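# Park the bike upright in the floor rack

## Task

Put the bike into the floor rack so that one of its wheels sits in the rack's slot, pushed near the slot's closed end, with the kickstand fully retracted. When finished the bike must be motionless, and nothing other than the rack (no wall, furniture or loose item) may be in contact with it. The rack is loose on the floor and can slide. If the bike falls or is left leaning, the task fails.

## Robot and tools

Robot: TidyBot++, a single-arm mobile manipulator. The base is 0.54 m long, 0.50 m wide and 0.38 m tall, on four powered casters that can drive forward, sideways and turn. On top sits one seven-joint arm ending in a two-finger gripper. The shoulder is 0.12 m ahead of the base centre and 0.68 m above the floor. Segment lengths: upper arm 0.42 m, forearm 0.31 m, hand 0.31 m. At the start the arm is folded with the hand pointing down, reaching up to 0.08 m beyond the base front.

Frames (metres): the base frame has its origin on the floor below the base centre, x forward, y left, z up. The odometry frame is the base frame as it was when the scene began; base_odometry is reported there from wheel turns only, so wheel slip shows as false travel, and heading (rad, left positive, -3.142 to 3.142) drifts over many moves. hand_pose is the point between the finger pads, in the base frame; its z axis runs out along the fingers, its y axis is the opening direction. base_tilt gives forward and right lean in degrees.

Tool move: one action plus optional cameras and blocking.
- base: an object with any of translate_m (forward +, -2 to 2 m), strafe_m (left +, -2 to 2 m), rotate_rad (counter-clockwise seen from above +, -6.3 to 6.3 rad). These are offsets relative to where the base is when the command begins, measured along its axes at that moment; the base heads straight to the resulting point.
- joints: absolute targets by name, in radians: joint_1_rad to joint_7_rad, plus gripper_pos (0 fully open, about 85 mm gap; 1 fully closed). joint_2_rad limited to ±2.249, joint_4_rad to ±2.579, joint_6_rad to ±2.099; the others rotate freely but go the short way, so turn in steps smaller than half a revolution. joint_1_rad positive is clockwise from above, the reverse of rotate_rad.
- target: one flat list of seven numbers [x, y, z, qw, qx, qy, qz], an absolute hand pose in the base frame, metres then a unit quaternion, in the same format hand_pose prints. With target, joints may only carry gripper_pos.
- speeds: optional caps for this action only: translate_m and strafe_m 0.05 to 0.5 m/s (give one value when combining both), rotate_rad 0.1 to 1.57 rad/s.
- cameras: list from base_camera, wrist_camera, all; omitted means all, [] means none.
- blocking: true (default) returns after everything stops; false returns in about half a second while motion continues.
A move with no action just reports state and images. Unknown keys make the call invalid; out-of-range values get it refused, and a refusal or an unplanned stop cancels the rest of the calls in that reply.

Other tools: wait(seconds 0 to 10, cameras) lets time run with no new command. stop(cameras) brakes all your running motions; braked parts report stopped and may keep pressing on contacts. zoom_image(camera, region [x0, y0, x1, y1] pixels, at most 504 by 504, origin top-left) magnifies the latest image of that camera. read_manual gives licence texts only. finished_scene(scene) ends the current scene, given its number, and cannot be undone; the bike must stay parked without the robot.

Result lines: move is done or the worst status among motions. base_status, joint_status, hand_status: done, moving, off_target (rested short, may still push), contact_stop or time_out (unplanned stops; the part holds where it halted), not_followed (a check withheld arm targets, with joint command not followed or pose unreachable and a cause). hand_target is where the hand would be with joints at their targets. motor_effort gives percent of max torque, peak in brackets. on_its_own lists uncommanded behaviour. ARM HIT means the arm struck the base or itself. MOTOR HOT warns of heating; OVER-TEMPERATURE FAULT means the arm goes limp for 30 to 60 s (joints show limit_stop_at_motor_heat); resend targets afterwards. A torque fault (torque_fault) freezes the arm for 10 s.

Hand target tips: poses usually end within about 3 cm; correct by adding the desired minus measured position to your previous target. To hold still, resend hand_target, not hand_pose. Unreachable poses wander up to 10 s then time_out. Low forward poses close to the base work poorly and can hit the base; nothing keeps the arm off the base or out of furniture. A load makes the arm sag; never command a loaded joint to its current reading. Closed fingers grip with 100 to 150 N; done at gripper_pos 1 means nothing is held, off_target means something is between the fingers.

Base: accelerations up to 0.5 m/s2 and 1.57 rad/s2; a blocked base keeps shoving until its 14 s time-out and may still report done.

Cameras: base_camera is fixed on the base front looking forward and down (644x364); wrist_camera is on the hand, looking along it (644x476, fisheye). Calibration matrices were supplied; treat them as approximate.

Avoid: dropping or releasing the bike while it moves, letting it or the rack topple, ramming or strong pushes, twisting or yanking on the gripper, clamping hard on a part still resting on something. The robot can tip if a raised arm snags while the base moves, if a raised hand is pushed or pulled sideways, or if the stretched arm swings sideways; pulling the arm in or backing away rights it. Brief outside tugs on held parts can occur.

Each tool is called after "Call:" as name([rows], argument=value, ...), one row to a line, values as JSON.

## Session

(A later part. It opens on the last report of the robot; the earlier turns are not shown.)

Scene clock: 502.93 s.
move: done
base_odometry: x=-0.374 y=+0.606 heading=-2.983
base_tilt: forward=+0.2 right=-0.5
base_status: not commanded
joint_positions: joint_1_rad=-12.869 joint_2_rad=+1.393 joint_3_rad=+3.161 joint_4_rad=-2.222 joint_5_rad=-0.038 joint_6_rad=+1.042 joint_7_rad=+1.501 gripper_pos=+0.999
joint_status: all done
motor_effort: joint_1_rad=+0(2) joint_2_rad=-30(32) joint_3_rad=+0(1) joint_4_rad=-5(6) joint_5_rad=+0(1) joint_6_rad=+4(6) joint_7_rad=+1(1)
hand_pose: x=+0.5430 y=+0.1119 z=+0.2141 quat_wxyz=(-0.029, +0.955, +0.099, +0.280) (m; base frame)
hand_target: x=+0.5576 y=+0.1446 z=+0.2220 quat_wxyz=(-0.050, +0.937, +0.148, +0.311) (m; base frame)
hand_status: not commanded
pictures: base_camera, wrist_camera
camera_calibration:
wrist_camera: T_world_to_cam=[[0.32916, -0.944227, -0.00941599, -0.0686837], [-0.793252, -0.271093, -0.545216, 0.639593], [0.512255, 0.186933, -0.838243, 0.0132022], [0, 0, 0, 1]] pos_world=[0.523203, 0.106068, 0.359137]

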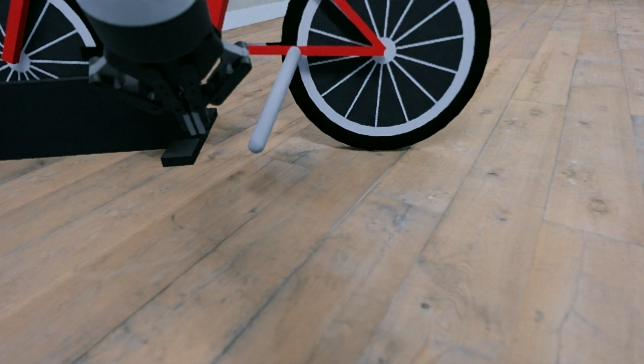

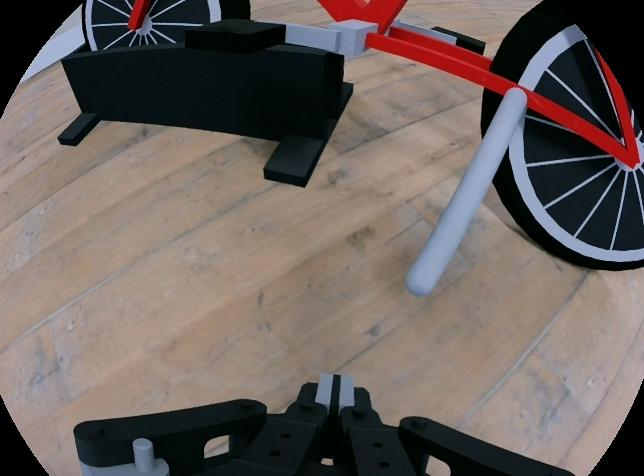

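Call:
move(target=[0.67, 0.125, 0.14, 0, 0.924, 0, 0.383])

Call:
move(target=[0.74, 0.105, 0.13, 0, 0.924, 0, 0.383])

Scene clock: 505.93 s.
move: off_target
base_odometry: x=-0.374 y=+0.606 heading=-2.983
base_tilt: forward=+0.2 right=-0.5
base_status: not commanded
joint_positions: joint_1_rad=-12.966 joint_2_rad=+1.597 joint_3_rad=+3.181 joint_4_rad=-1.774 joint_5_rad=-0.255 joint_6_rad=+1.024 joint_7_rad=+1.464 gripper_pos=+0.999
joint_status: not commanded
motor_effort: joint_1_rad=+1(1) joint_2_rad=-35(36) joint_3_rad=+1(2) joint_4_rad=+0(4) joint_5_rad=+0(1) joint_6_rad=+7(7) joint_7_rad=+1(1)
hand_pose: x=+0.6709 y=+0.1398 z=+0.1507 quat_wxyz=(-0.007, +0.917, +0.039, +0.396) (m; base frame)
hand_target: x=+0.6700 y=+0.1250 z=+0.1400 quat_wxyz=(+0.000, +0.924, +0.000, +0.383) (m; base frame)
hand_status: off_target (0.018 m and 4.9 deg from the pose sent, 0.148 m and 17.1 deg at the start)
pictures: base_camera, wrist_camera
camera_calibration:
wrist_camera: T_world_to_cam=[[0.203825, -0.97817, 0.0404825, -0.0037322], [-0.664156, -0.168536, -0.728349, 0.640699], [0.719272, 0.121569, -0.68401, -0.263686], [0, 0, 0, 1]] pos_world=[0.615947, 0.136386, 0.286439]

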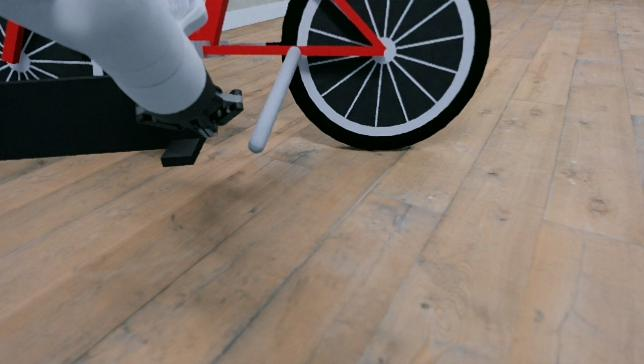

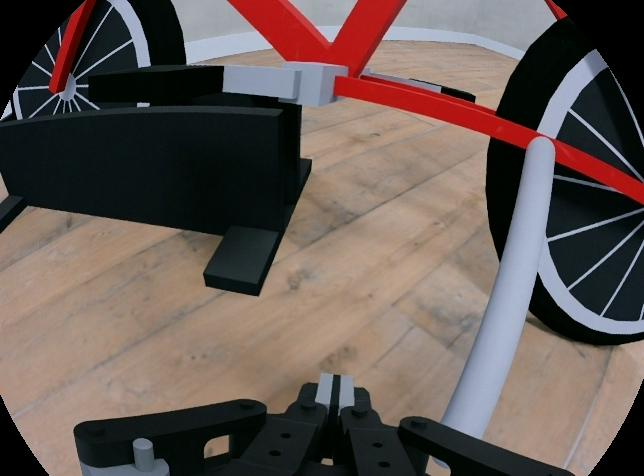

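Scene clock: 507.40 s.
move: off_target
base_odometry: x=-0.374 y=+0.606 heading=-2.983
base_tilt: forward=+0.2 right=-0.5
base_status: not commanded
joint_positions: joint_1_rad=-12.871 joint_2_rad=+1.604 joint_3_rad=+3.187 joint_4_rad=-1.569 joint_5_rad=-0.255 joint_6_rad=+0.850 joint_7_rad=+1.464 gripper_pos=+0.999
joint_status: not commanded
motor_effort: joint_1_rad=+0(2) joint_2_rad=-38(39) joint_3_rad=+1(2) joint_4_rad=+3(4) joint_5_rad=+0(1) joint_6_rad=+7(7) joint_7_rad=+1(1)
hand_pose: x=+0.7447 y=+0.1117 z=+0.1435 quat_wxyz=(-0.008, +0.915, -0.015, +0.404) (m; base frame)
hand_target: x=+0.7400 y=+0.1050 z=+0.1300 quat_wxyz=(+0.000, +0.924, +0.000, +0.383) (m; base frame)
hand_status: off_target (0.016 m and 3.3 deg from the pose sent, 0.080 m and 4.9 deg at the start)
pictures: base_camera, wrist_camera
camera_calibration:
wrist_camera: T_world_to_cam=[[0.105864, -0.994379, -0.00161393, 0.0348595], [-0.664487, -0.0695355, -0.744058, 0.671227], [0.739763, 0.0798417, -0.668113, -0.331205], [0, 0, 0, 1]] pos_world=[0.687345, 0.107782, 0.278206]

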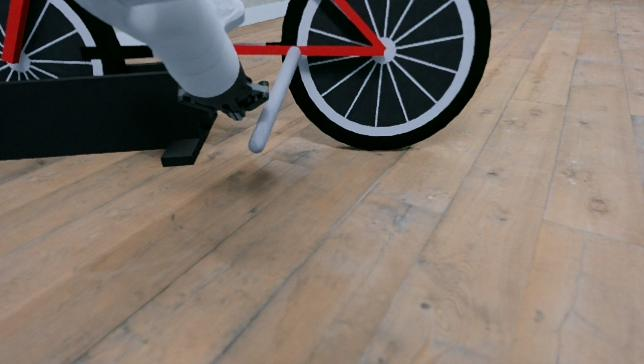

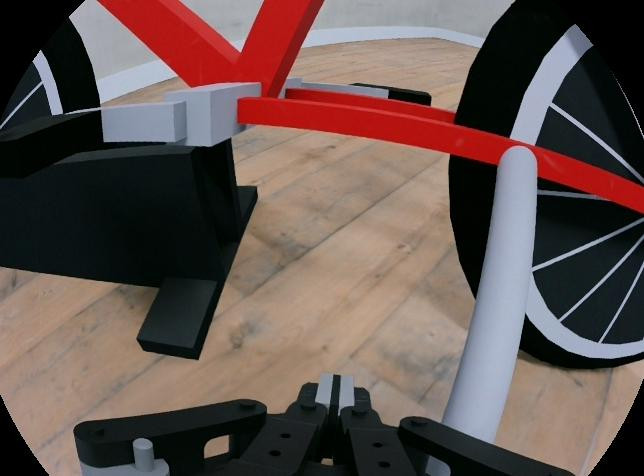

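Call:
move(target=[0.745, 0.06, 0.125, 0, 0.924, 0, 0.383])

Call:
move(target=[0.745, 0.02, 0.125, 0, 0.924, 0, 0.383])

Scene clock: 508.70 s.
move: off_target
base_odometry: x=-0.374 y=+0.607 heading=-2.983
base_tilt: forward=+0.2 right=-0.5
base_status: not commanded
joint_positions: joint_1_rad=-12.780 joint_2_rad=+1.604 joint_3_rad=+3.183 joint_4_rad=-1.568 joint_5_rad=-0.159 joint_6_rad=+0.849 joint_7_rad=+1.464 gripper_pos=+0.999
joint_status: not commanded
motor_effort: joint_1_rad=+5(7) joint_2_rad=-33(39) joint_3_rad=+4(9) joint_4_rad=+7(8) joint_5_rad=-1(6) joint_6_rad=+5(7) joint_7_rad=+1(1)
hand_pose: x=+0.7519 y=+0.0791 z=+0.1423 quat_wxyz=(-0.012, +0.916, -0.014, +0.401) (m; base frame)
hand_target: x=+0.7450 y=+0.0600 z=+0.1250 quat_wxyz=(+0.000, +0.924, +0.000, +0.383) (m; base frame)
hand_status: off_target (0.027 m and 3.1 deg from the pose sent, 0.055 m and 3.3 deg at the start)
pictures: base_camera, wrist_camera
camera_calibration:
wrist_camera: T_world_to_cam=[[0.110959, -0.99379, -0.00830439, -0.00123174], [-0.668263, -0.0684231, -0.740772, 0.675135], [0.735604, 0.0877449, -0.671705, -0.331754], [0, 0, 0, 1]] pos_world=[0.695344, 0.0740805, 0.27727]

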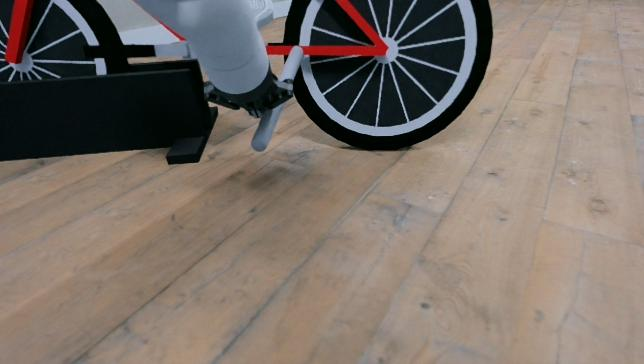

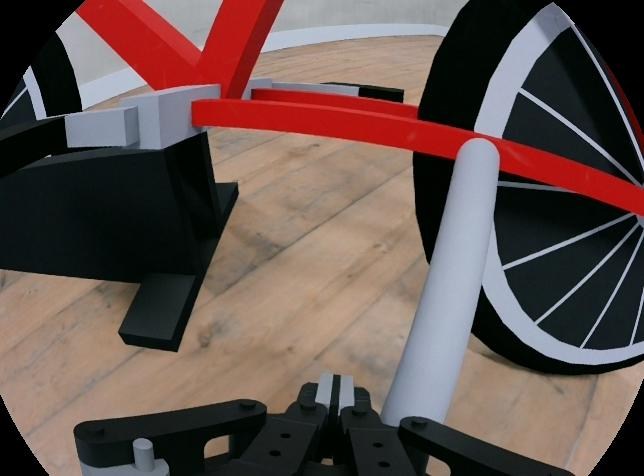

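Scene clock: 509.80 s.
move: off_target
base_odometry: x=-0.374 y=+0.607 heading=-2.983
base_tilt: forward=+0.2 right=-0.5
base_status: not commanded
joint_positions: joint_1_rad=-12.698 joint_2_rad=+1.593 joint_3_rad=+3.145 joint_4_rad=-1.576 joint_5_rad=-0.051 joint_6_rad=+0.849 joint_7_rad=+1.466 gripper_pos=+0.999
joint_status: not commanded
motor_effort: joint_1_rad=+8(10) joint_2_rad=-29(35) joint_3_rad=+7(8) joint_4_rad=+11(12) joint_5_rad=-3(6) joint_6_rad=+2(5) joint_7_rad=+1(1)
hand_pose: x=+0.7552 y=+0.0718 z=+0.1466 quat_wxyz=(-0.035, +0.917, -0.010, +0.398) (m; base frame)
hand_target: x=+0.7450 y=+0.0200 z=+0.1250 quat_wxyz=(+0.000, +0.924, +0.000, +0.383) (m; base frame)
hand_status: off_target (0.057 m and 4.6 deg from the pose sent, 0.062 m and 3.1 deg at the start)
pictures: base_camera, wrist_camera
camera_calibration:
wrist_camera: T_world_to_cam=[[0.13536, -0.989604, -0.0486042, -0.0216832], [-0.670796, -0.0554289, -0.739568, 0.680742], [0.729185, 0.132711, -0.671325, -0.32906], [0, 0, 0, 1]] pos_world=[0.69952, 0.059945, 0.281495]

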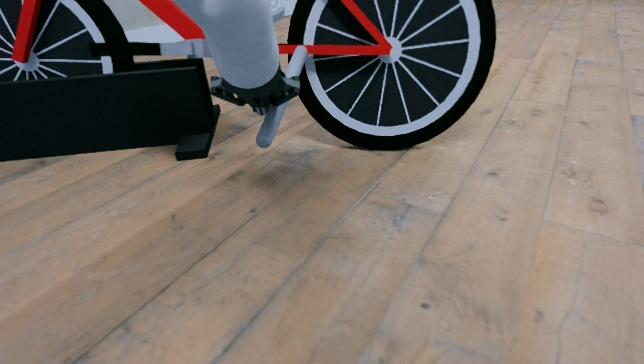

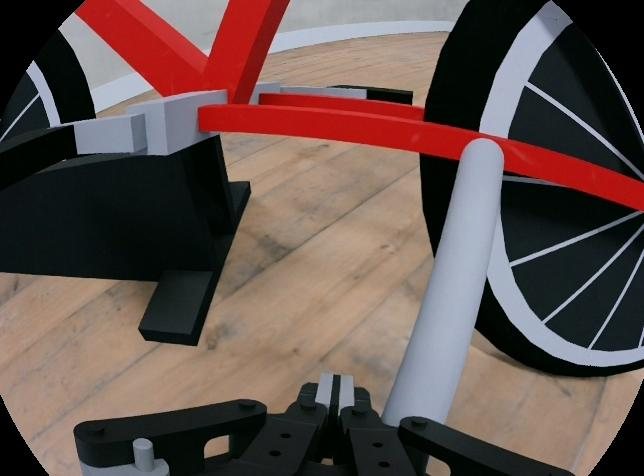

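Call:
move(target=[0.745, 0.10, 0.125, 0, 0.924, 0, 0.383], cameras=[])

Call:
move(target=[0.675, 0.105, 0.10, 0, 0.924, 0, 0.383])

Call:
move(target=[0.675, 0.05, 0.10, 0, 0.924, 0, 0.383])

Scene clock: 515.70 s.
move: off_target
base_odometry: x=-0.374 y=+0.606 heading=-2.983
base_tilt: forward=+0.2 right=-0.5
base_status: not commanded
joint_positions: joint_1_rad=-12.852 joint_2_rad=+1.629 joint_3_rad=+3.198 joint_4_rad=-1.529 joint_5_rad=-0.187 joint_6_rad=+0.814 joint_7_rad=+1.480 gripper_pos=+0.999
joint_status: not commanded
motor_effort: joint_1_rad=+1(7) joint_2_rad=-37(46) joint_3_rad=+1(6) joint_4_rad=+4(7) joint_5_rad=+1(3) joint_6_rad=+7(8) joint_7_rad=+1(1)
hand_pose: x=+0.7470 y=+0.1119 z=+0.1281 quat_wxyz=(-0.011, +0.919, +0.017, +0.394) (m; base frame)
hand_target: x=+0.7450 y=+0.1000 z=+0.1250 quat_wxyz=(+0.000, +0.924, +0.000, +0.383) (m; base frame)
hand_status: off_target (0.012 m and 2.7 deg from the pose sent, 0.037 m and 4.6 deg at the start)
pictures: none
No camera images: "cameras" was empty.

Scene clock: 517.00 s.
move: off_target
base_odometry: x=-0.374 y=+0.606 heading=-2.983
base_tilt: forward=+0.2 right=-0.5
base_status: not commanded
joint_positions: joint_1_rad=-12.906 joint_2_rad=+1.707 joint_3_rad=+3.198 joint_4_rad=-1.640 joint_5_rad=-0.214 joint_6_rad=+0.923 joint_7_rad=+1.478 gripper_pos=+0.999
joint_status: not commanded
motor_effort: joint_1_rad=+0(2) joint_2_rad=-35(39) joint_3_rad=+1(2) joint_4_rad=+1(4) joint_5_rad=+0(1) joint_6_rad=+5(7) joint_7_rad=+1(1)
hand_pose: x=+0.6666 y=+0.1080 z=+0.0865 quat_wxyz=(+0.005, +0.932, +0.038, +0.361) (m; base frame)
hand_target: x=+0.6750 y=+0.1050 z=+0.1000 quat_wxyz=(+0.000, +0.924, +0.000, +0.383) (m; base frame)
hand_status: off_target (0.016 m and 5.1 deg from the pose sent, 0.078 m and 2.7 deg at the start)
pictures: base_camera, wrist_camera
camera_calibration:
wrist_camera: T_world_to_cam=[[0.195118, -0.979572, 0.048668, -0.0261125], [-0.718826, -0.176587, -0.672388, 0.618213], [0.667246, 0.0962108, -0.738597, -0.258575], [0, 0, 0, 1]] pos_world=[0.622016, 0.108467, 0.225967]

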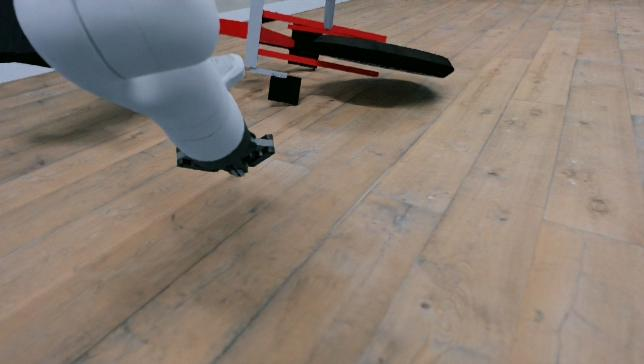

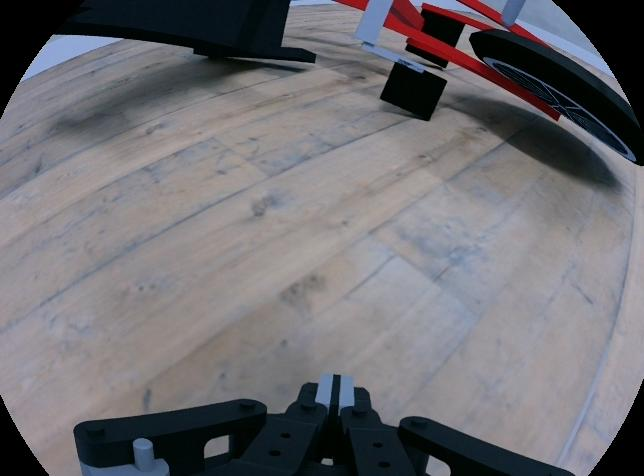

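Scene clock: 518.30 s.
move: off_target
base_odometry: x=-0.374 y=+0.606 heading=-2.983
base_tilt: forward=+0.2 right=-0.5
base_status: not commanded
joint_positions: joint_1_rad=-12.735 joint_2_rad=+1.707 joint_3_rad=+3.189 joint_4_rad=-1.664 joint_5_rad=-0.160 joint_6_rad=+0.973 joint_7_rad=+1.478 gripper_pos=+0.999
joint_status: not commanded
motor_effort: joint_1_rad=+0(2) joint_2_rad=-35(35) joint_3_rad=+1(2) joint_4_rad=+0(1) joint_5_rad=+0(1) joint_6_rad=+6(7) joint_7_rad=+1(1)
hand_pose: x=+0.6753 y=+0.0300 z=+0.0920 quat_wxyz=(+0.018, +0.929, -0.019, +0.369) (m; base frame)
hand_target: x=+0.6750 y=+0.0500 z=+0.1000 quat_wxyz=(+0.000, +0.924, +0.000, +0.383) (m; base frame)
hand_status: off_target (0.022 m and 3.4 deg from the pose sent, 0.060 m and 5.1 deg at the start)
pictures: base_camera, wrist_camera
camera_calibration:
wrist_camera: T_world_to_cam=[[0.0802338, -0.996175, 0.0346251, -0.0251393], [-0.720749, -0.0819756, -0.688332, 0.614303], [0.688537, 0.0302715, -0.724569, -0.266421], [0, 0, 0, 1]] pos_world=[0.628217, 0.0333797, 0.230674]

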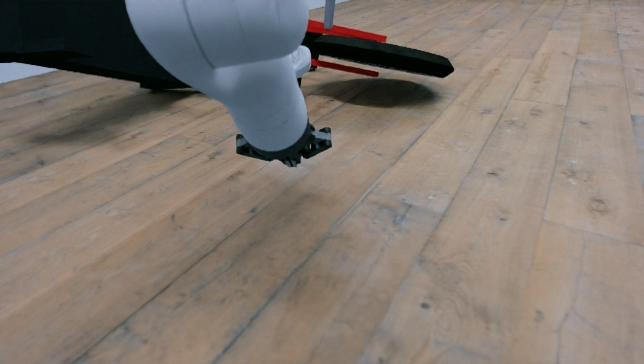

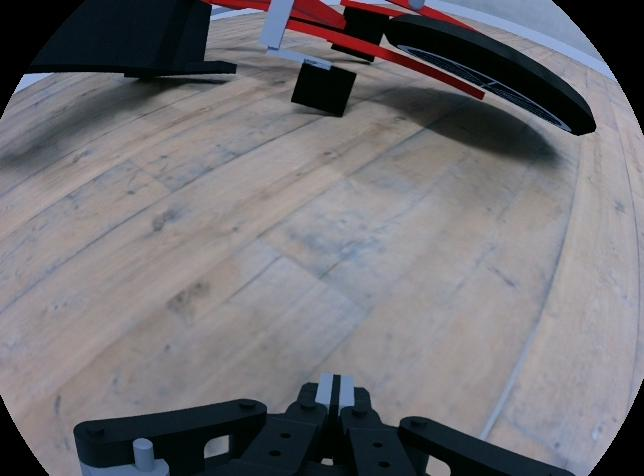

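Call:
move(joints={"joint_1_rad": -12.7, "joint_2_rad": 1.0, "joint_3_rad": 3.14, "joint_4_rad": -2.3, "joint_5_rad": 0, "joint_6_rad": 0.16, "joint_7_rad": 1.57}, cameras=[])

Call:
move(joints={"joint_1_rad": -12.566, "joint_2_rad": -0.4, "joint_3_rad": 3.14, "joint_4_rad": -2.2, "joint_5_rad": 0, "joint_6_rad": -0.6, "joint_7_rad": 1.57})

Scene clock: 521.40 s.
move: done
base_odometry: x=-0.374 y=+0.606 heading=-2.983
base_tilt: forward=+0.2 right=-0.5
base_status: not commanded
joint_positions: joint_1_rad=-12.713 joint_2_rad=+1.018 joint_3_rad=+3.164 joint_4_rad=-2.282 joint_5_rad=-0.040 joint_6_rad=+0.219 joint_7_rad=+1.501 gripper_pos=+0.999
joint_status: all done
motor_effort: joint_1_rad=+0(2) joint_2_rad=-28(38) joint_3_rad=+0(1) joint_4_rad=-2(3) joint_5_rad=+1(2) joint_6_rad=+1(8) joint_7_rad=+1(2)
hand_pose: x=+0.4446 y=+0.0353 z=+0.2815 quat_wxyz=(+0.010, +0.999, +0.013, +0.032) (m; base frame)
hand_target: x=+0.4209 y=+0.0428 z=+0.2874 quat_wxyz=(-0.001, +0.998, +0.067, +0.001) (m; base frame)
hand_status: not commanded
pictures: none
No camera images: "cameras" was empty.

Scene clock: 524.07 s.
move: done
base_odometry: x=-0.374 y=+0.606 heading=-2.983
base_tilt: forward=+0.2 right=-0.5
base_status: not commanded
joint_positions: joint_1_rad=-12.579 joint_2_rad=-0.390 joint_3_rad=+3.163 joint_4_rad=-2.216 joint_5_rad=-0.040 joint_6_rad=-0.539 joint_7_rad=+1.501 gripper_pos=+0.999
joint_status: all done
motor_effort: joint_1_rad=+0(1) joint_2_rad=-5(30) joint_3_rad=+0(1) joint_4_rad=+21(22) joint_5_rad=+0(2) joint_6_rad=+7(7) joint_7_rad=+1(2)
hand_pose: x=+0.4817 y=+0.0043 z=+0.7696 quat_wxyz=(-0.031, +0.924, -0.049, +0.377) (m; base frame)
hand_target: x=+0.4715 y=+0.0018 z=+0.7684 quat_wxyz=(+0.000, +0.932, +0.000, +0.362) (m; base frame)
hand_status: not commanded
pictures: base_camera, wrist_camera
camera_calibration:
wrist_camera: T_world_to_cam=[[0.0607689, -0.995152, -0.0773321, 0.0368922], [-0.706544, 0.0118395, -0.70757, 0.946646], [0.705056, 0.0976367, -0.702399, 0.333224], [0, 0, 0, 1]] pos_world=[0.431663, -0.0070294, 0.906728]

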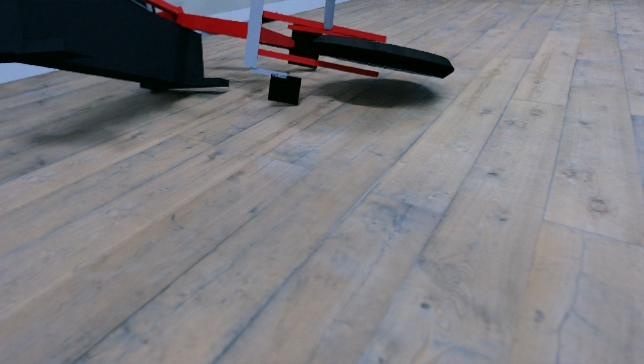

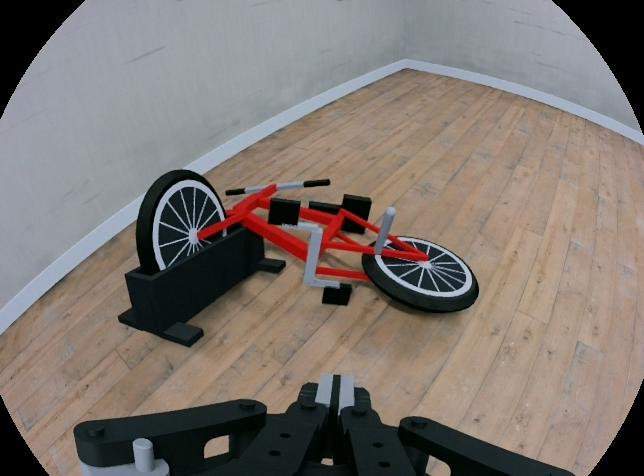

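Call:
zoom_image(camera="wrist_camera", region=[100, 150, 500, 370])

Call:
zoom_image(camera="wrist_camera", region=[280, 180, 500, 320])

Scaled by 1.260.

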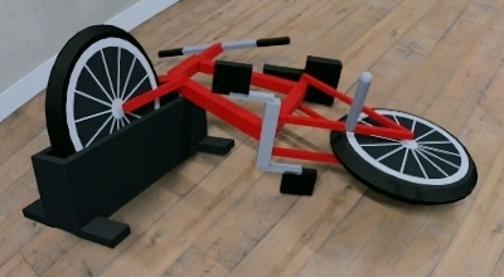

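Scaled by 2.291.

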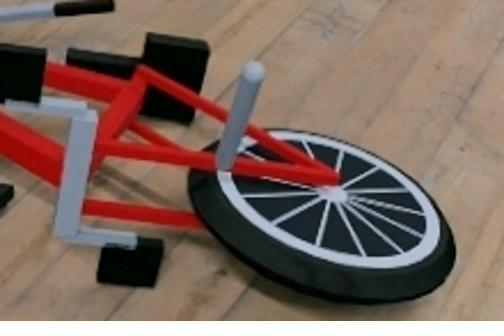

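Call:
move(base={"translate_m": 0.38})

Call:
move(target=[0.65, 0.06, 0.55, 0, 1, 0, 0])

Scene clock: 532.30 s.
move: done
base_odometry: x=-0.749 y=+0.547 heading=-2.983
base_tilt: forward=+0.2 right=-0.5
base_status: done
joint_positions: joint_1_rad=-12.579 joint_2_rad=-0.392 joint_3_rad=+3.163 joint_4_rad=-2.212 joint_5_rad=-0.040 joint_6_rad=-0.544 joint_7_rad=+1.501 gripper_pos=+0.999
joint_status: not commanded
motor_effort: joint_1_rad=+1(1) joint_2_rad=-5(8) joint_3_rad=+0(1) joint_4_rad=+21(22) joint_5_rad=+1(1) joint_6_rad=+7(7) joint_7_rad=+1(1)
hand_pose: x=+0.4816 y=+0.0044 z=+0.7716 quat_wxyz=(-0.031, +0.924, -0.049, +0.378) (m; base frame)
hand_target: x=+0.4715 y=+0.0018 z=+0.7684 quat_wxyz=(+0.000, +0.932, +0.000, +0.362) (m; base frame)
hand_status: not commanded
pictures: base_camera, wrist_camera
camera_calibration:
wrist_camera: T_world_to_cam=[[0.0613264, -0.995147, -0.0769553, 0.0365589], [-0.705468, 0.0113256, -0.708651, 0.94831], [0.706083, 0.0977485, -0.70135, 0.333443], [0, 0, 0, 1]] pos_world=[0.431322, -0.00695234, 0.908695]

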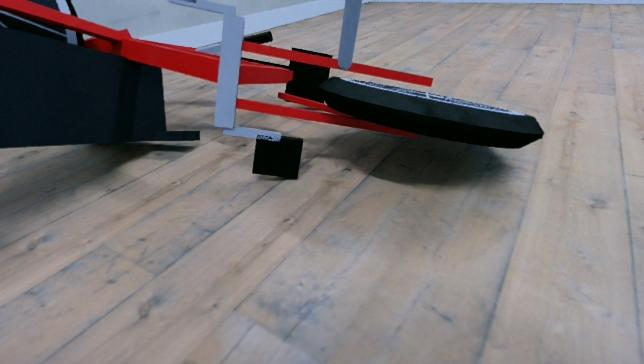

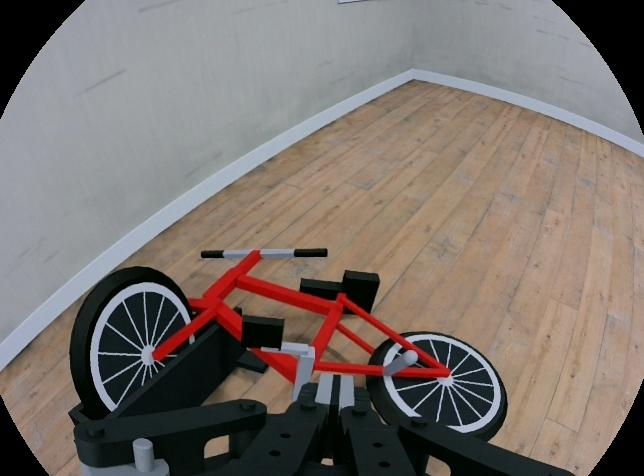

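Scene clock: 534.63 s.
move: off_target
base_odometry: x=-0.749 y=+0.547 heading=-2.983
base_tilt: forward=+0.2 right=-0.5
base_status: not commanded
joint_positions: joint_1_rad=-12.678 joint_2_rad=+0.662 joint_3_rad=+3.163 joint_4_rad=-1.430 joint_5_rad=-0.040 joint_6_rad=-1.006 joint_7_rad=+1.501 gripper_pos=+0.999
joint_status: not commanded
motor_effort: joint_1_rad=+1(2) joint_2_rad=-36(38) joint_3_rad=+0(1) joint_4_rad=+15(22) joint_5_rad=+2(2) joint_6_rad=+0(7) joint_7_rad=+1(1)
hand_pose: x=+0.6606 y=+0.0617 z=+0.5461 quat_wxyz=(-0.012, +1.000, +0.003, +0.021) (m; base frame)
hand_target: x=+0.6500 y=+0.0600 z=+0.5500 quat_wxyz=(+0.000, +1.000, +0.000, +0.000) (m; base frame)
hand_status: off_target (0.011 m and 2.8 deg from the pose sent, 0.284 m and 45.0 deg at the start)
pictures: base_camera, wrist_camera
camera_calibration:
wrist_camera: T_world_to_cam=[[0.11252, -0.988969, -0.0963315, 0.0417002], [-0.992721, -0.107696, -0.053905, 0.753735], [0.0429358, 0.101696, -0.993889, 0.640881], [0, 0, 0, 1]] pos_world=[0.71604, 0.0572396, 0.681612]

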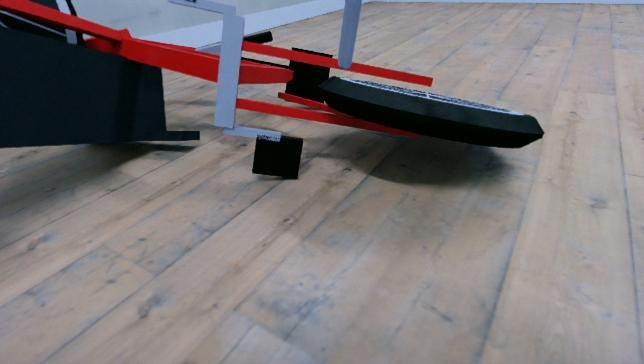

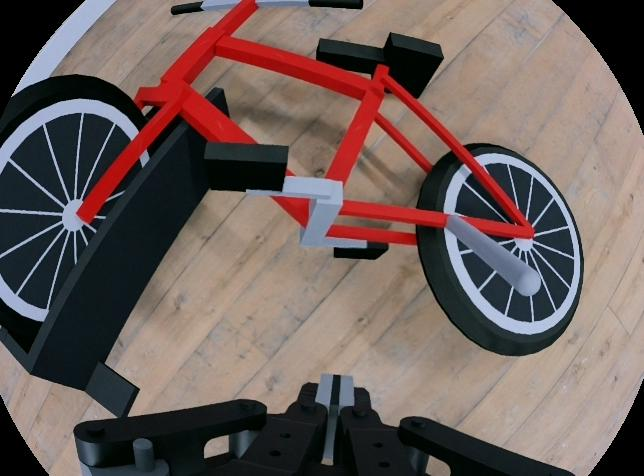

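Call:
move(target=[0.73, -0.02, 0.38, 0, 1, 0, 0])

Scene clock: 538.17 s.
move: off_target
base_odometry: x=-0.749 y=+0.547 heading=-2.983
base_tilt: forward=+0.2 right=-0.5
base_status: not commanded
joint_positions: joint_1_rad=-12.547 joint_2_rad=+1.065 joint_3_rad=+3.163 joint_4_rad=-1.209 joint_5_rad=-0.040 joint_6_rad=-0.949 joint_7_rad=+1.552 gripper_pos=+0.999
joint_status: not commanded
motor_effort: joint_1_rad=+1(2) joint_2_rad=-43(47) joint_3_rad=+0(1) joint_4_rad=+13(16) joint_5_rad=+0(2) joint_6_rad=+0(2) joint_7_rad=+1(1)
hand_pose: x=+0.7017 y=-0.0118 z=+0.3721 quat_wxyz=(-0.007, +0.998, -0.037, -0.040) (m; base frame)
hand_target: x=+0.7300 y=-0.0200 z=+0.3800 quat_wxyz=(+0.000, +1.000, +0.000, +0.000) (m; base frame)
hand_status: off_target (0.030 m and 6.3 deg from the pose sent, 0.198 m and 2.8 deg at the start)
pictures: base_camera, wrist_camera
camera_calibration:
wrist_camera: T_world_to_cam=[[0.0234079, -0.995217, -0.0948464, 0.00953832], [-0.997091, -0.0301239, 0.0700078, 0.735103], [-0.0725301, 0.0929318, -0.993027, 0.554265], [0, 0, 0, 1]] pos_world=[0.772943, -0.0198719, 0.499842]

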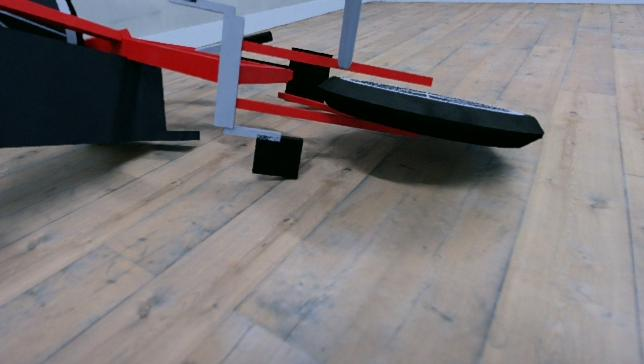

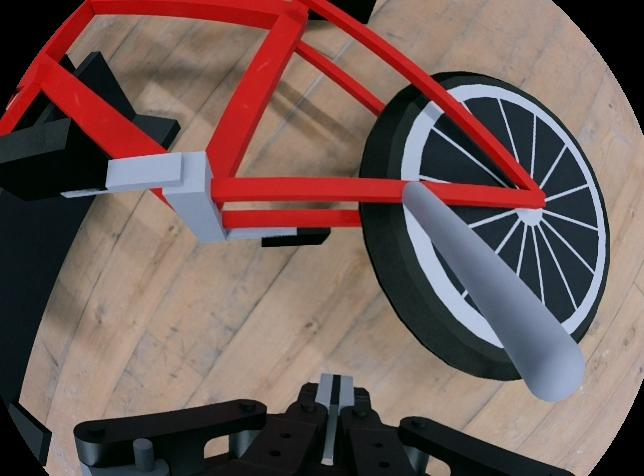

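Call:
move(target=[0.765, -0.03, 0.375, 0, 1, 0, 0])

Call:
move(target=[0.765, -0.09, 0.375, 0, 1, 0, 0])

Scene clock: 539.97 s.
move: off_target
base_odometry: x=-0.749 y=+0.547 heading=-2.983
base_tilt: forward=+0.2 right=-0.5
base_status: not commanded
joint_positions: joint_1_rad=-12.540 joint_2_rad=+1.134 joint_3_rad=+3.163 joint_4_rad=-1.020 joint_5_rad=-0.040 joint_6_rad=-0.951 joint_7_rad=+1.564 gripper_pos=+0.999
joint_status: not commanded
motor_effort: joint_1_rad=+0(1) joint_2_rad=-45(47) joint_3_rad=+0(1) joint_4_rad=+15(15) joint_5_rad=+0(2) joint_6_rad=+1(1) joint_7_rad=+1(1)
hand_pose: x=+0.7743 y=-0.0180 z=+0.3753 quat_wxyz=(-0.006, +0.999, -0.032, +0.019) (m; base frame)
hand_target: x=+0.7650 y=-0.0300 z=+0.3750 quat_wxyz=(+0.000, +1.000, +0.000, +0.000) (m; base frame)
hand_status: off_target (0.015 m and 4.3 deg from the pose sent, 0.066 m and 6.3 deg at the start)
pictures: base_camera, wrist_camera
camera_calibration:
wrist_camera: T_world_to_cam=[[0.0425691, -0.995324, -0.0867057, -0.015981], [-0.998108, -0.0385138, -0.0479186, 0.851899], [0.0443552, 0.0885816, -0.995081, 0.473474], [0, 0, 0, 1]] pos_world=[0.829967, -0.0250375, 0.510582]

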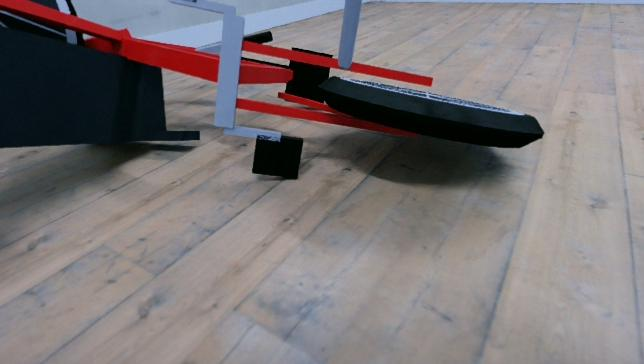

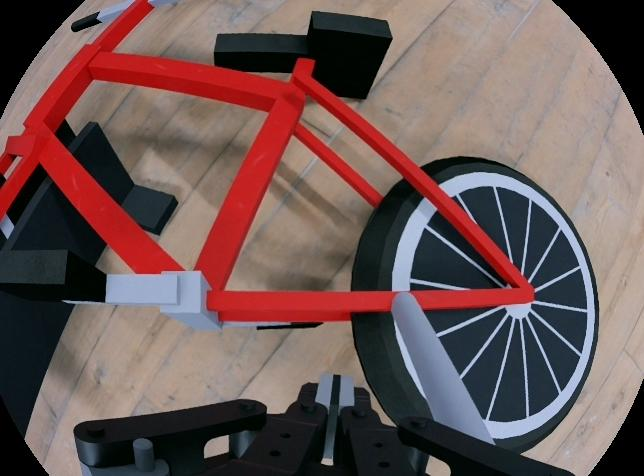

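Scene clock: 541.20 s.
move: off_target
base_odometry: x=-0.749 y=+0.547 heading=-2.983
base_tilt: forward=+0.2 right=-0.5
base_status: not commanded
joint_positions: joint_1_rad=-12.431 joint_2_rad=+1.146 joint_3_rad=+3.163 joint_4_rad=-0.987 joint_5_rad=-0.040 joint_6_rad=-0.960 joint_7_rad=+1.654 gripper_pos=+0.999
joint_status: not commanded
motor_effort: joint_1_rad=+1(4) joint_2_rad=-46(47) joint_3_rad=+0(3) joint_4_rad=+16(16) joint_5_rad=+1(2) joint_6_rad=+0(1) joint_7_rad=+1(1)
hand_pose: x=+0.7778 y=-0.0898 z=+0.3768 quat_wxyz=(-0.004, +0.999, -0.041, +0.025) (m; base frame)
hand_target: x=+0.7650 y=-0.0900 z=+0.3750 quat_wxyz=(+0.000, +1.000, +0.000, +0.000) (m; base frame)
hand_status: off_target (0.013 m and 5.5 deg from the pose sent, 0.073 m and 4.3 deg at the start)
pictures: base_camera, wrist_camera
camera_calibration:
wrist_camera: T_world_to_cam=[[0.0259887, -0.996351, -0.081301, -0.0766202], [-0.997935, -0.0210792, -0.0606733, 0.858977], [0.0587381, 0.0827099, -0.994841, 0.469371], [0, 0, 0, 1]] pos_world=[0.831624, -0.0970557, 0.512838]

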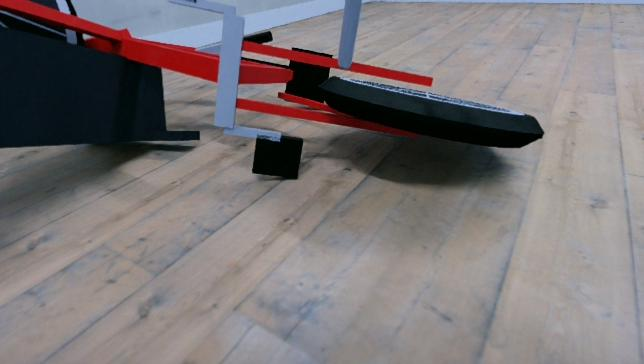

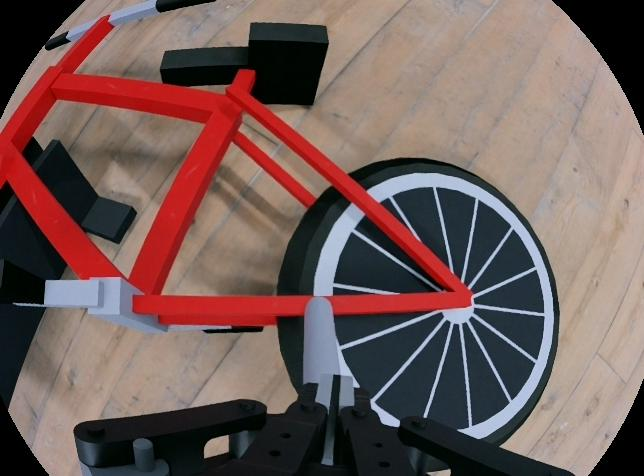

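Call:
move(target=[0.765, -0.025, 0.36, 0, 1, 0, 0], cameras=[])

Call:
move(target=[0.735, -0.03, 0.355, 0, 1, 0, 0])

Call:
move(target=[0.735, -0.08, 0.355, 0, 1, 0, 0])

Scene clock: 543.20 s.
move: off_target
base_odometry: x=-0.749 y=+0.547 heading=-2.983
base_tilt: forward=+0.2 right=-0.5
base_status: not commanded
joint_positions: joint_1_rad=-12.538 joint_2_rad=+1.157 joint_3_rad=+3.163 joint_4_rad=-0.987 joint_5_rad=-0.040 joint_6_rad=-0.960 joint_7_rad=+1.654 gripper_pos=+0.999
joint_status: not commanded
motor_effort: joint_1_rad=+0(4) joint_2_rad=-46(47) joint_3_rad=+0(2) joint_4_rad=+15(16) joint_5_rad=+1(2) joint_6_rad=+0(2) joint_7_rad=+1(1)
hand_pose: x=+0.7800 y=-0.0190 z=+0.3692 quat_wxyz=(-0.006, +1.000, +0.012, +0.019) (m; base frame)
hand_target: x=+0.7650 y=-0.0250 z=+0.3600 quat_wxyz=(+0.000, +1.000, +0.000, +0.000) (m; base frame)
hand_status: off_target (0.019 m and 2.7 deg from the pose sent, 0.068 m and 5.5 deg at the start)
pictures: none
No camera images: "cameras" was empty.

Scene clock: 544.53 s.
move: off_target
base_odometry: x=-0.749 y=+0.547 heading=-2.983
base_tilt: forward=+0.2 right=-0.5
base_status: not commanded
joint_positions: joint_1_rad=-12.536 joint_2_rad=+1.130 joint_3_rad=+3.163 joint_4_rad=-1.143 joint_5_rad=-0.040 joint_6_rad=-0.925 joint_7_rad=+1.654 gripper_pos=+0.999
joint_status: not commanded
motor_effort: joint_1_rad=+0(2) joint_2_rad=-43(47) joint_3_rad=-1(1) joint_4_rad=+13(16) joint_5_rad=+0(2) joint_6_rad=+0(1) joint_7_rad=+1(1)
hand_pose: x=+0.7219 y=-0.0191 z=+0.3472 quat_wxyz=(-0.008, +1.000, +0.009, -0.028) (m; base frame)
hand_target: x=+0.7350 y=-0.0300 z=+0.3550 quat_wxyz=(+0.000, +1.000, +0.000, +0.000) (m; base frame)
hand_status: off_target (0.019 m and 3.4 deg from the pose sent, 0.048 m and 2.7 deg at the start)
pictures: base_camera, wrist_camera
camera_calibration:
wrist_camera: T_world_to_cam=[[0.116827, -0.988329, -0.0977587, -0.066887], [-0.991631, -0.121528, 0.0435816, 0.76023], [-0.0549534, 0.091849, -0.994255, 0.519324], [0, 0, 0, 1]] pos_world=[0.790221, -0.0214162, 0.47667]

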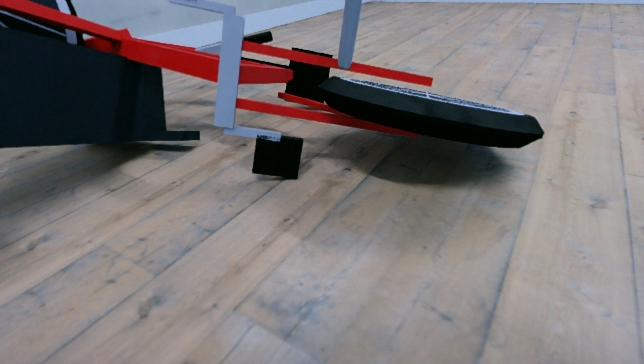

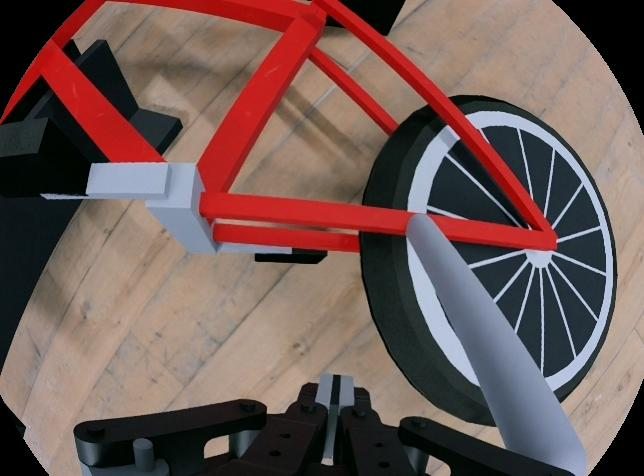

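Scene clock: 545.40 s.
move: off_target
base_odometry: x=-0.749 y=+0.547 heading=-2.983
base_tilt: forward=+0.2 right=-0.5
base_status: not commanded
joint_positions: joint_1_rad=-12.490 joint_2_rad=+1.125 joint_3_rad=+3.140 joint_4_rad=-1.143 joint_5_rad=-0.040 joint_6_rad=-0.925 joint_7_rad=+1.665 gripper_pos=+0.999
joint_status: not commanded
motor_effort: joint_1_rad=+9(9) joint_2_rad=-42(44) joint_3_rad=+6(7) joint_4_rad=+12(14) joint_5_rad=+4(6) joint_6_rad=+0(2) joint_7_rad=+1(1)
hand_pose: x=+0.7229 y=-0.0341 z=+0.3506 quat_wxyz=(-0.018, +1.000, -0.003, -0.024) (m; base frame)
hand_target: x=+0.7350 y=-0.0800 z=+0.3550 quat_wxyz=(+0.000, +1.000, +0.000, +0.000) (m; base frame)
hand_status: off_target (0.048 m and 3.5 deg from the pose sent, 0.063 m and 3.4 deg at the start)
pictures: base_camera, wrist_camera
camera_calibration:
wrist_camera: T_world_to_cam=[[0.0923301, -0.988706, -0.118052, -0.0567245], [-0.994673, -0.0970385, 0.0347657, 0.7654], [-0.0458286, 0.114214, -0.992399, 0.517673], [0, 0, 0, 1]] pos_world=[0.790284, -0.0409359, 0.480432]

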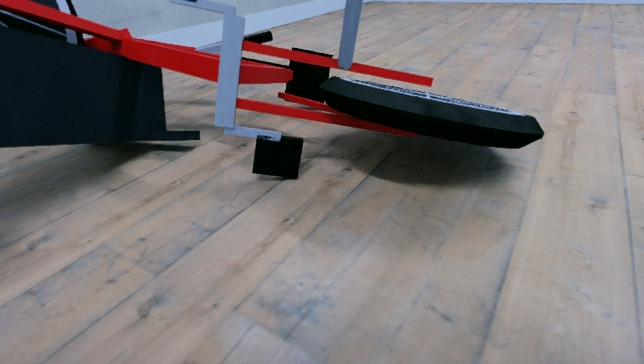

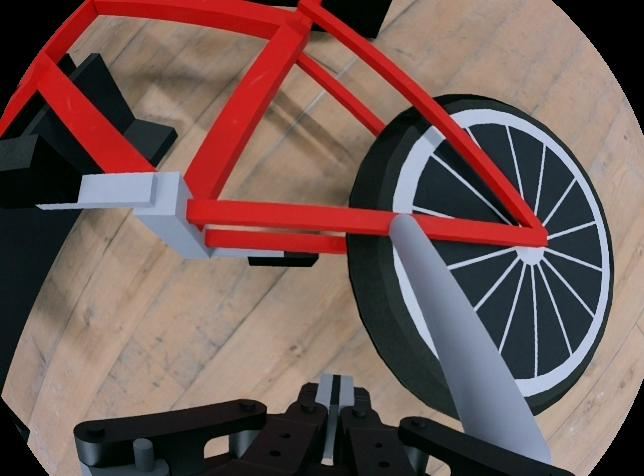

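Call:
move(target=[0.735, -0.14, 0.355, 0, 1, 0, 0])

Scene clock: 546.73 s.
move: off_target
base_odometry: x=-0.749 y=+0.547 heading=-2.983
base_tilt: forward=+0.2 right=-0.5
base_status: not commanded
joint_positions: joint_1_rad=-12.418 joint_2_rad=+1.124 joint_3_rad=+3.112 joint_4_rad=-1.104 joint_5_rad=-0.040 joint_6_rad=-0.927 joint_7_rad=+1.730 gripper_pos=+0.999
joint_status: not commanded
motor_effort: joint_1_rad=+12(14) joint_2_rad=-41(42) joint_3_rad=+8(10) joint_4_rad=+14(17) joint_5_rad=+6(8) joint_6_rad=+3(5) joint_7_rad=+2(2)
hand_pose: x=+0.7403 y=-0.0650 z=+0.3611 quat_wxyz=(-0.030, +1.000, +0.000, -0.002) (m; base frame)
hand_target: x=+0.7350 y=-0.1400 z=+0.3550 quat_wxyz=(+0.000, +1.000, +0.000, +0.000) (m; base frame)
hand_status: off_target (0.075 m and 3.4 deg from the pose sent, 0.107 m and 3.5 deg at the start)
pictures: base_camera, wrist_camera
camera_calibration:
wrist_camera: T_world_to_cam=[[0.10258, -0.985344, -0.136289, -0.0884007], [-0.994721, -0.102008, -0.0111961, 0.795583], [-0.00287055, 0.136718, -0.990606, 0.501476], [0, 0, 0, 1]] pos_world=[0.801891, -0.0745101, 0.493625]

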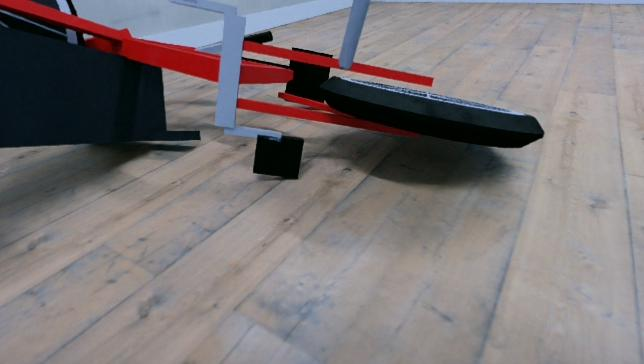

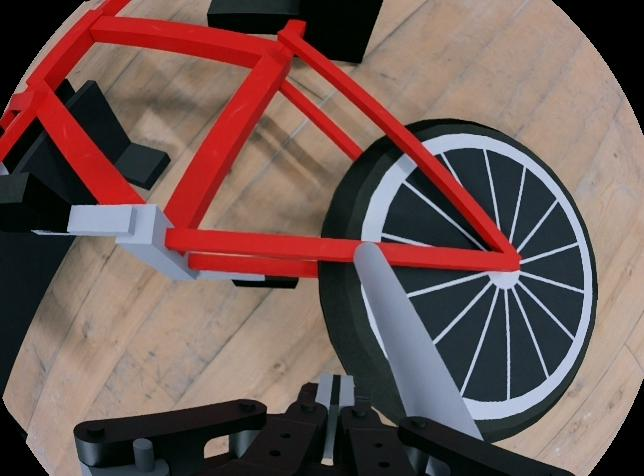

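Call:
move(target=[0.735, -0.20, 0.345, 0, 1, 0, 0])

Call:
move(target=[0.74, -0.24, 0.325, 0, 1, 0, 0])

Scene clock: 548.93 s.
move: off_target
base_odometry: x=-0.749 y=+0.547 heading=-2.983
base_tilt: forward=+0.2 right=-0.5
base_status: not commanded
joint_positions: joint_1_rad=-12.257 joint_2_rad=+1.196 joint_3_rad=+3.157 joint_4_rad=-0.999 joint_5_rad=-0.016 joint_6_rad=-0.927 joint_7_rad=+1.823 gripper_pos=+0.999
joint_status: not commanded
motor_effort: joint_1_rad=+0(16) joint_2_rad=-46(48) joint_3_rad=-1(13) joint_4_rad=+13(17) joint_5_rad=+0(11) joint_6_rad=+0(4) joint_7_rad=+1(2)
hand_pose: x=+0.7396 y=-0.2023 z=+0.3407 quat_wxyz=(+0.004, +0.999, -0.036, +0.009) (m; base frame)
hand_target: x=+0.7350 y=-0.2000 z=+0.3450 quat_wxyz=(+0.000, +1.000, +0.000, +0.000) (m; base frame)
hand_status: off_target (0.007 m and 4.3 deg from the pose sent, 0.136 m and 3.4 deg at the start)
pictures: base_camera, wrist_camera
camera_calibration:
wrist_camera: T_world_to_cam=[[0.0323997, -0.997157, -0.0680325, -0.200126], [-0.999153, -0.0305855, -0.027542, 0.804022], [0.0253829, 0.0688672, -0.997303, 0.4677], [0, 0, 0, 1]] pos_world=[0.797953, -0.207175, 0.474968]

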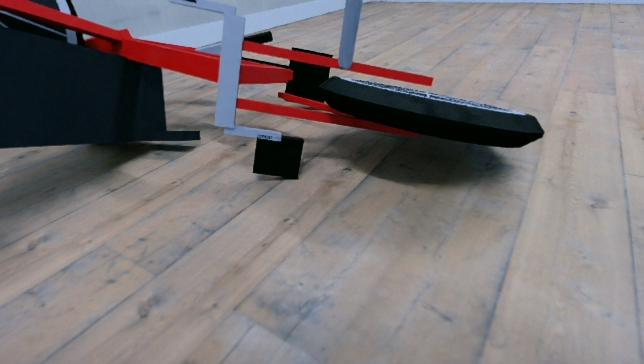

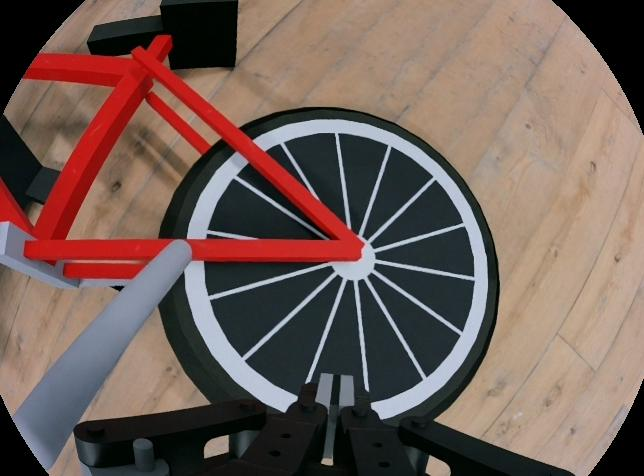

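Scene clock: 549.97 s.
move: off_target
base_odometry: x=-0.749 y=+0.547 heading=-2.983
base_tilt: forward=+0.2 right=-0.5
base_status: not commanded
joint_positions: joint_1_rad=-12.200 joint_2_rad=+1.266 joint_3_rad=+3.157 joint_4_rad=-0.891 joint_5_rad=-0.016 joint_6_rad=-0.941 joint_7_rad=+1.876 gripper_pos=+0.999
joint_status: not commanded
motor_effort: joint_1_rad=+1(3) joint_2_rad=-46(49) joint_3_rad=+0(1) joint_4_rad=+14(16) joint_5_rad=+1(2) joint_6_rad=+0(1) joint_7_rad=+1(1)
hand_pose: x=+0.7501 y=-0.2454 z=+0.3233 quat_wxyz=(+0.008, +0.999, -0.037, +0.021) (m; base frame)
hand_target: x=+0.7400 y=-0.2400 z=+0.3250 quat_wxyz=(+0.000, +1.000, +0.000, +0.000) (m; base frame)
hand_status: off_target (0.012 m and 4.9 deg from the pose sent, 0.041 m and 4.3 deg at the start)
pictures: base_camera, wrist_camera
camera_calibration:
wrist_camera: T_world_to_cam=[[0.0328318, -0.997818, -0.0572896, -0.248563], [-0.998323, -0.0300062, -0.0495036, 0.819328], [0.0476765, 0.0588188, -0.99713, 0.433804], [0, 0, 0, 1]] pos_world=[0.805433, -0.248951, 0.458879]

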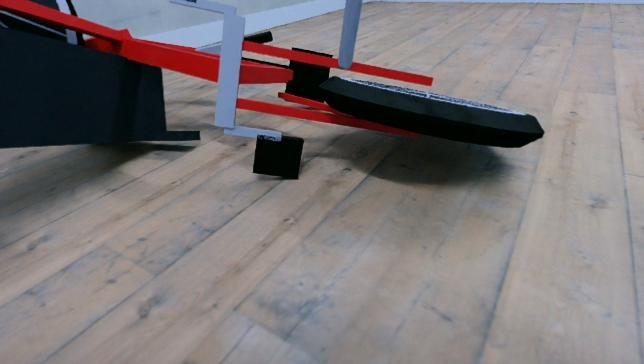

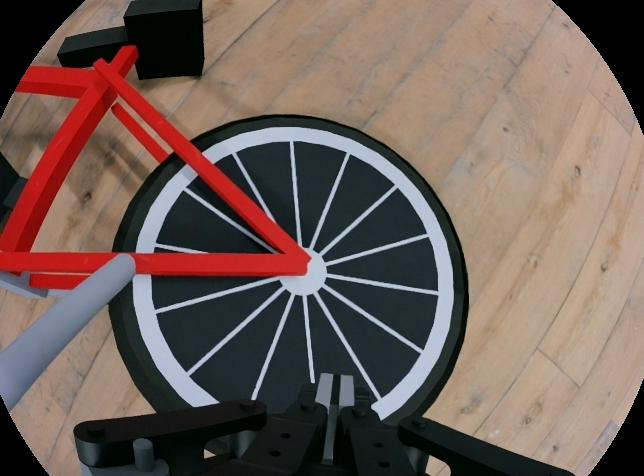

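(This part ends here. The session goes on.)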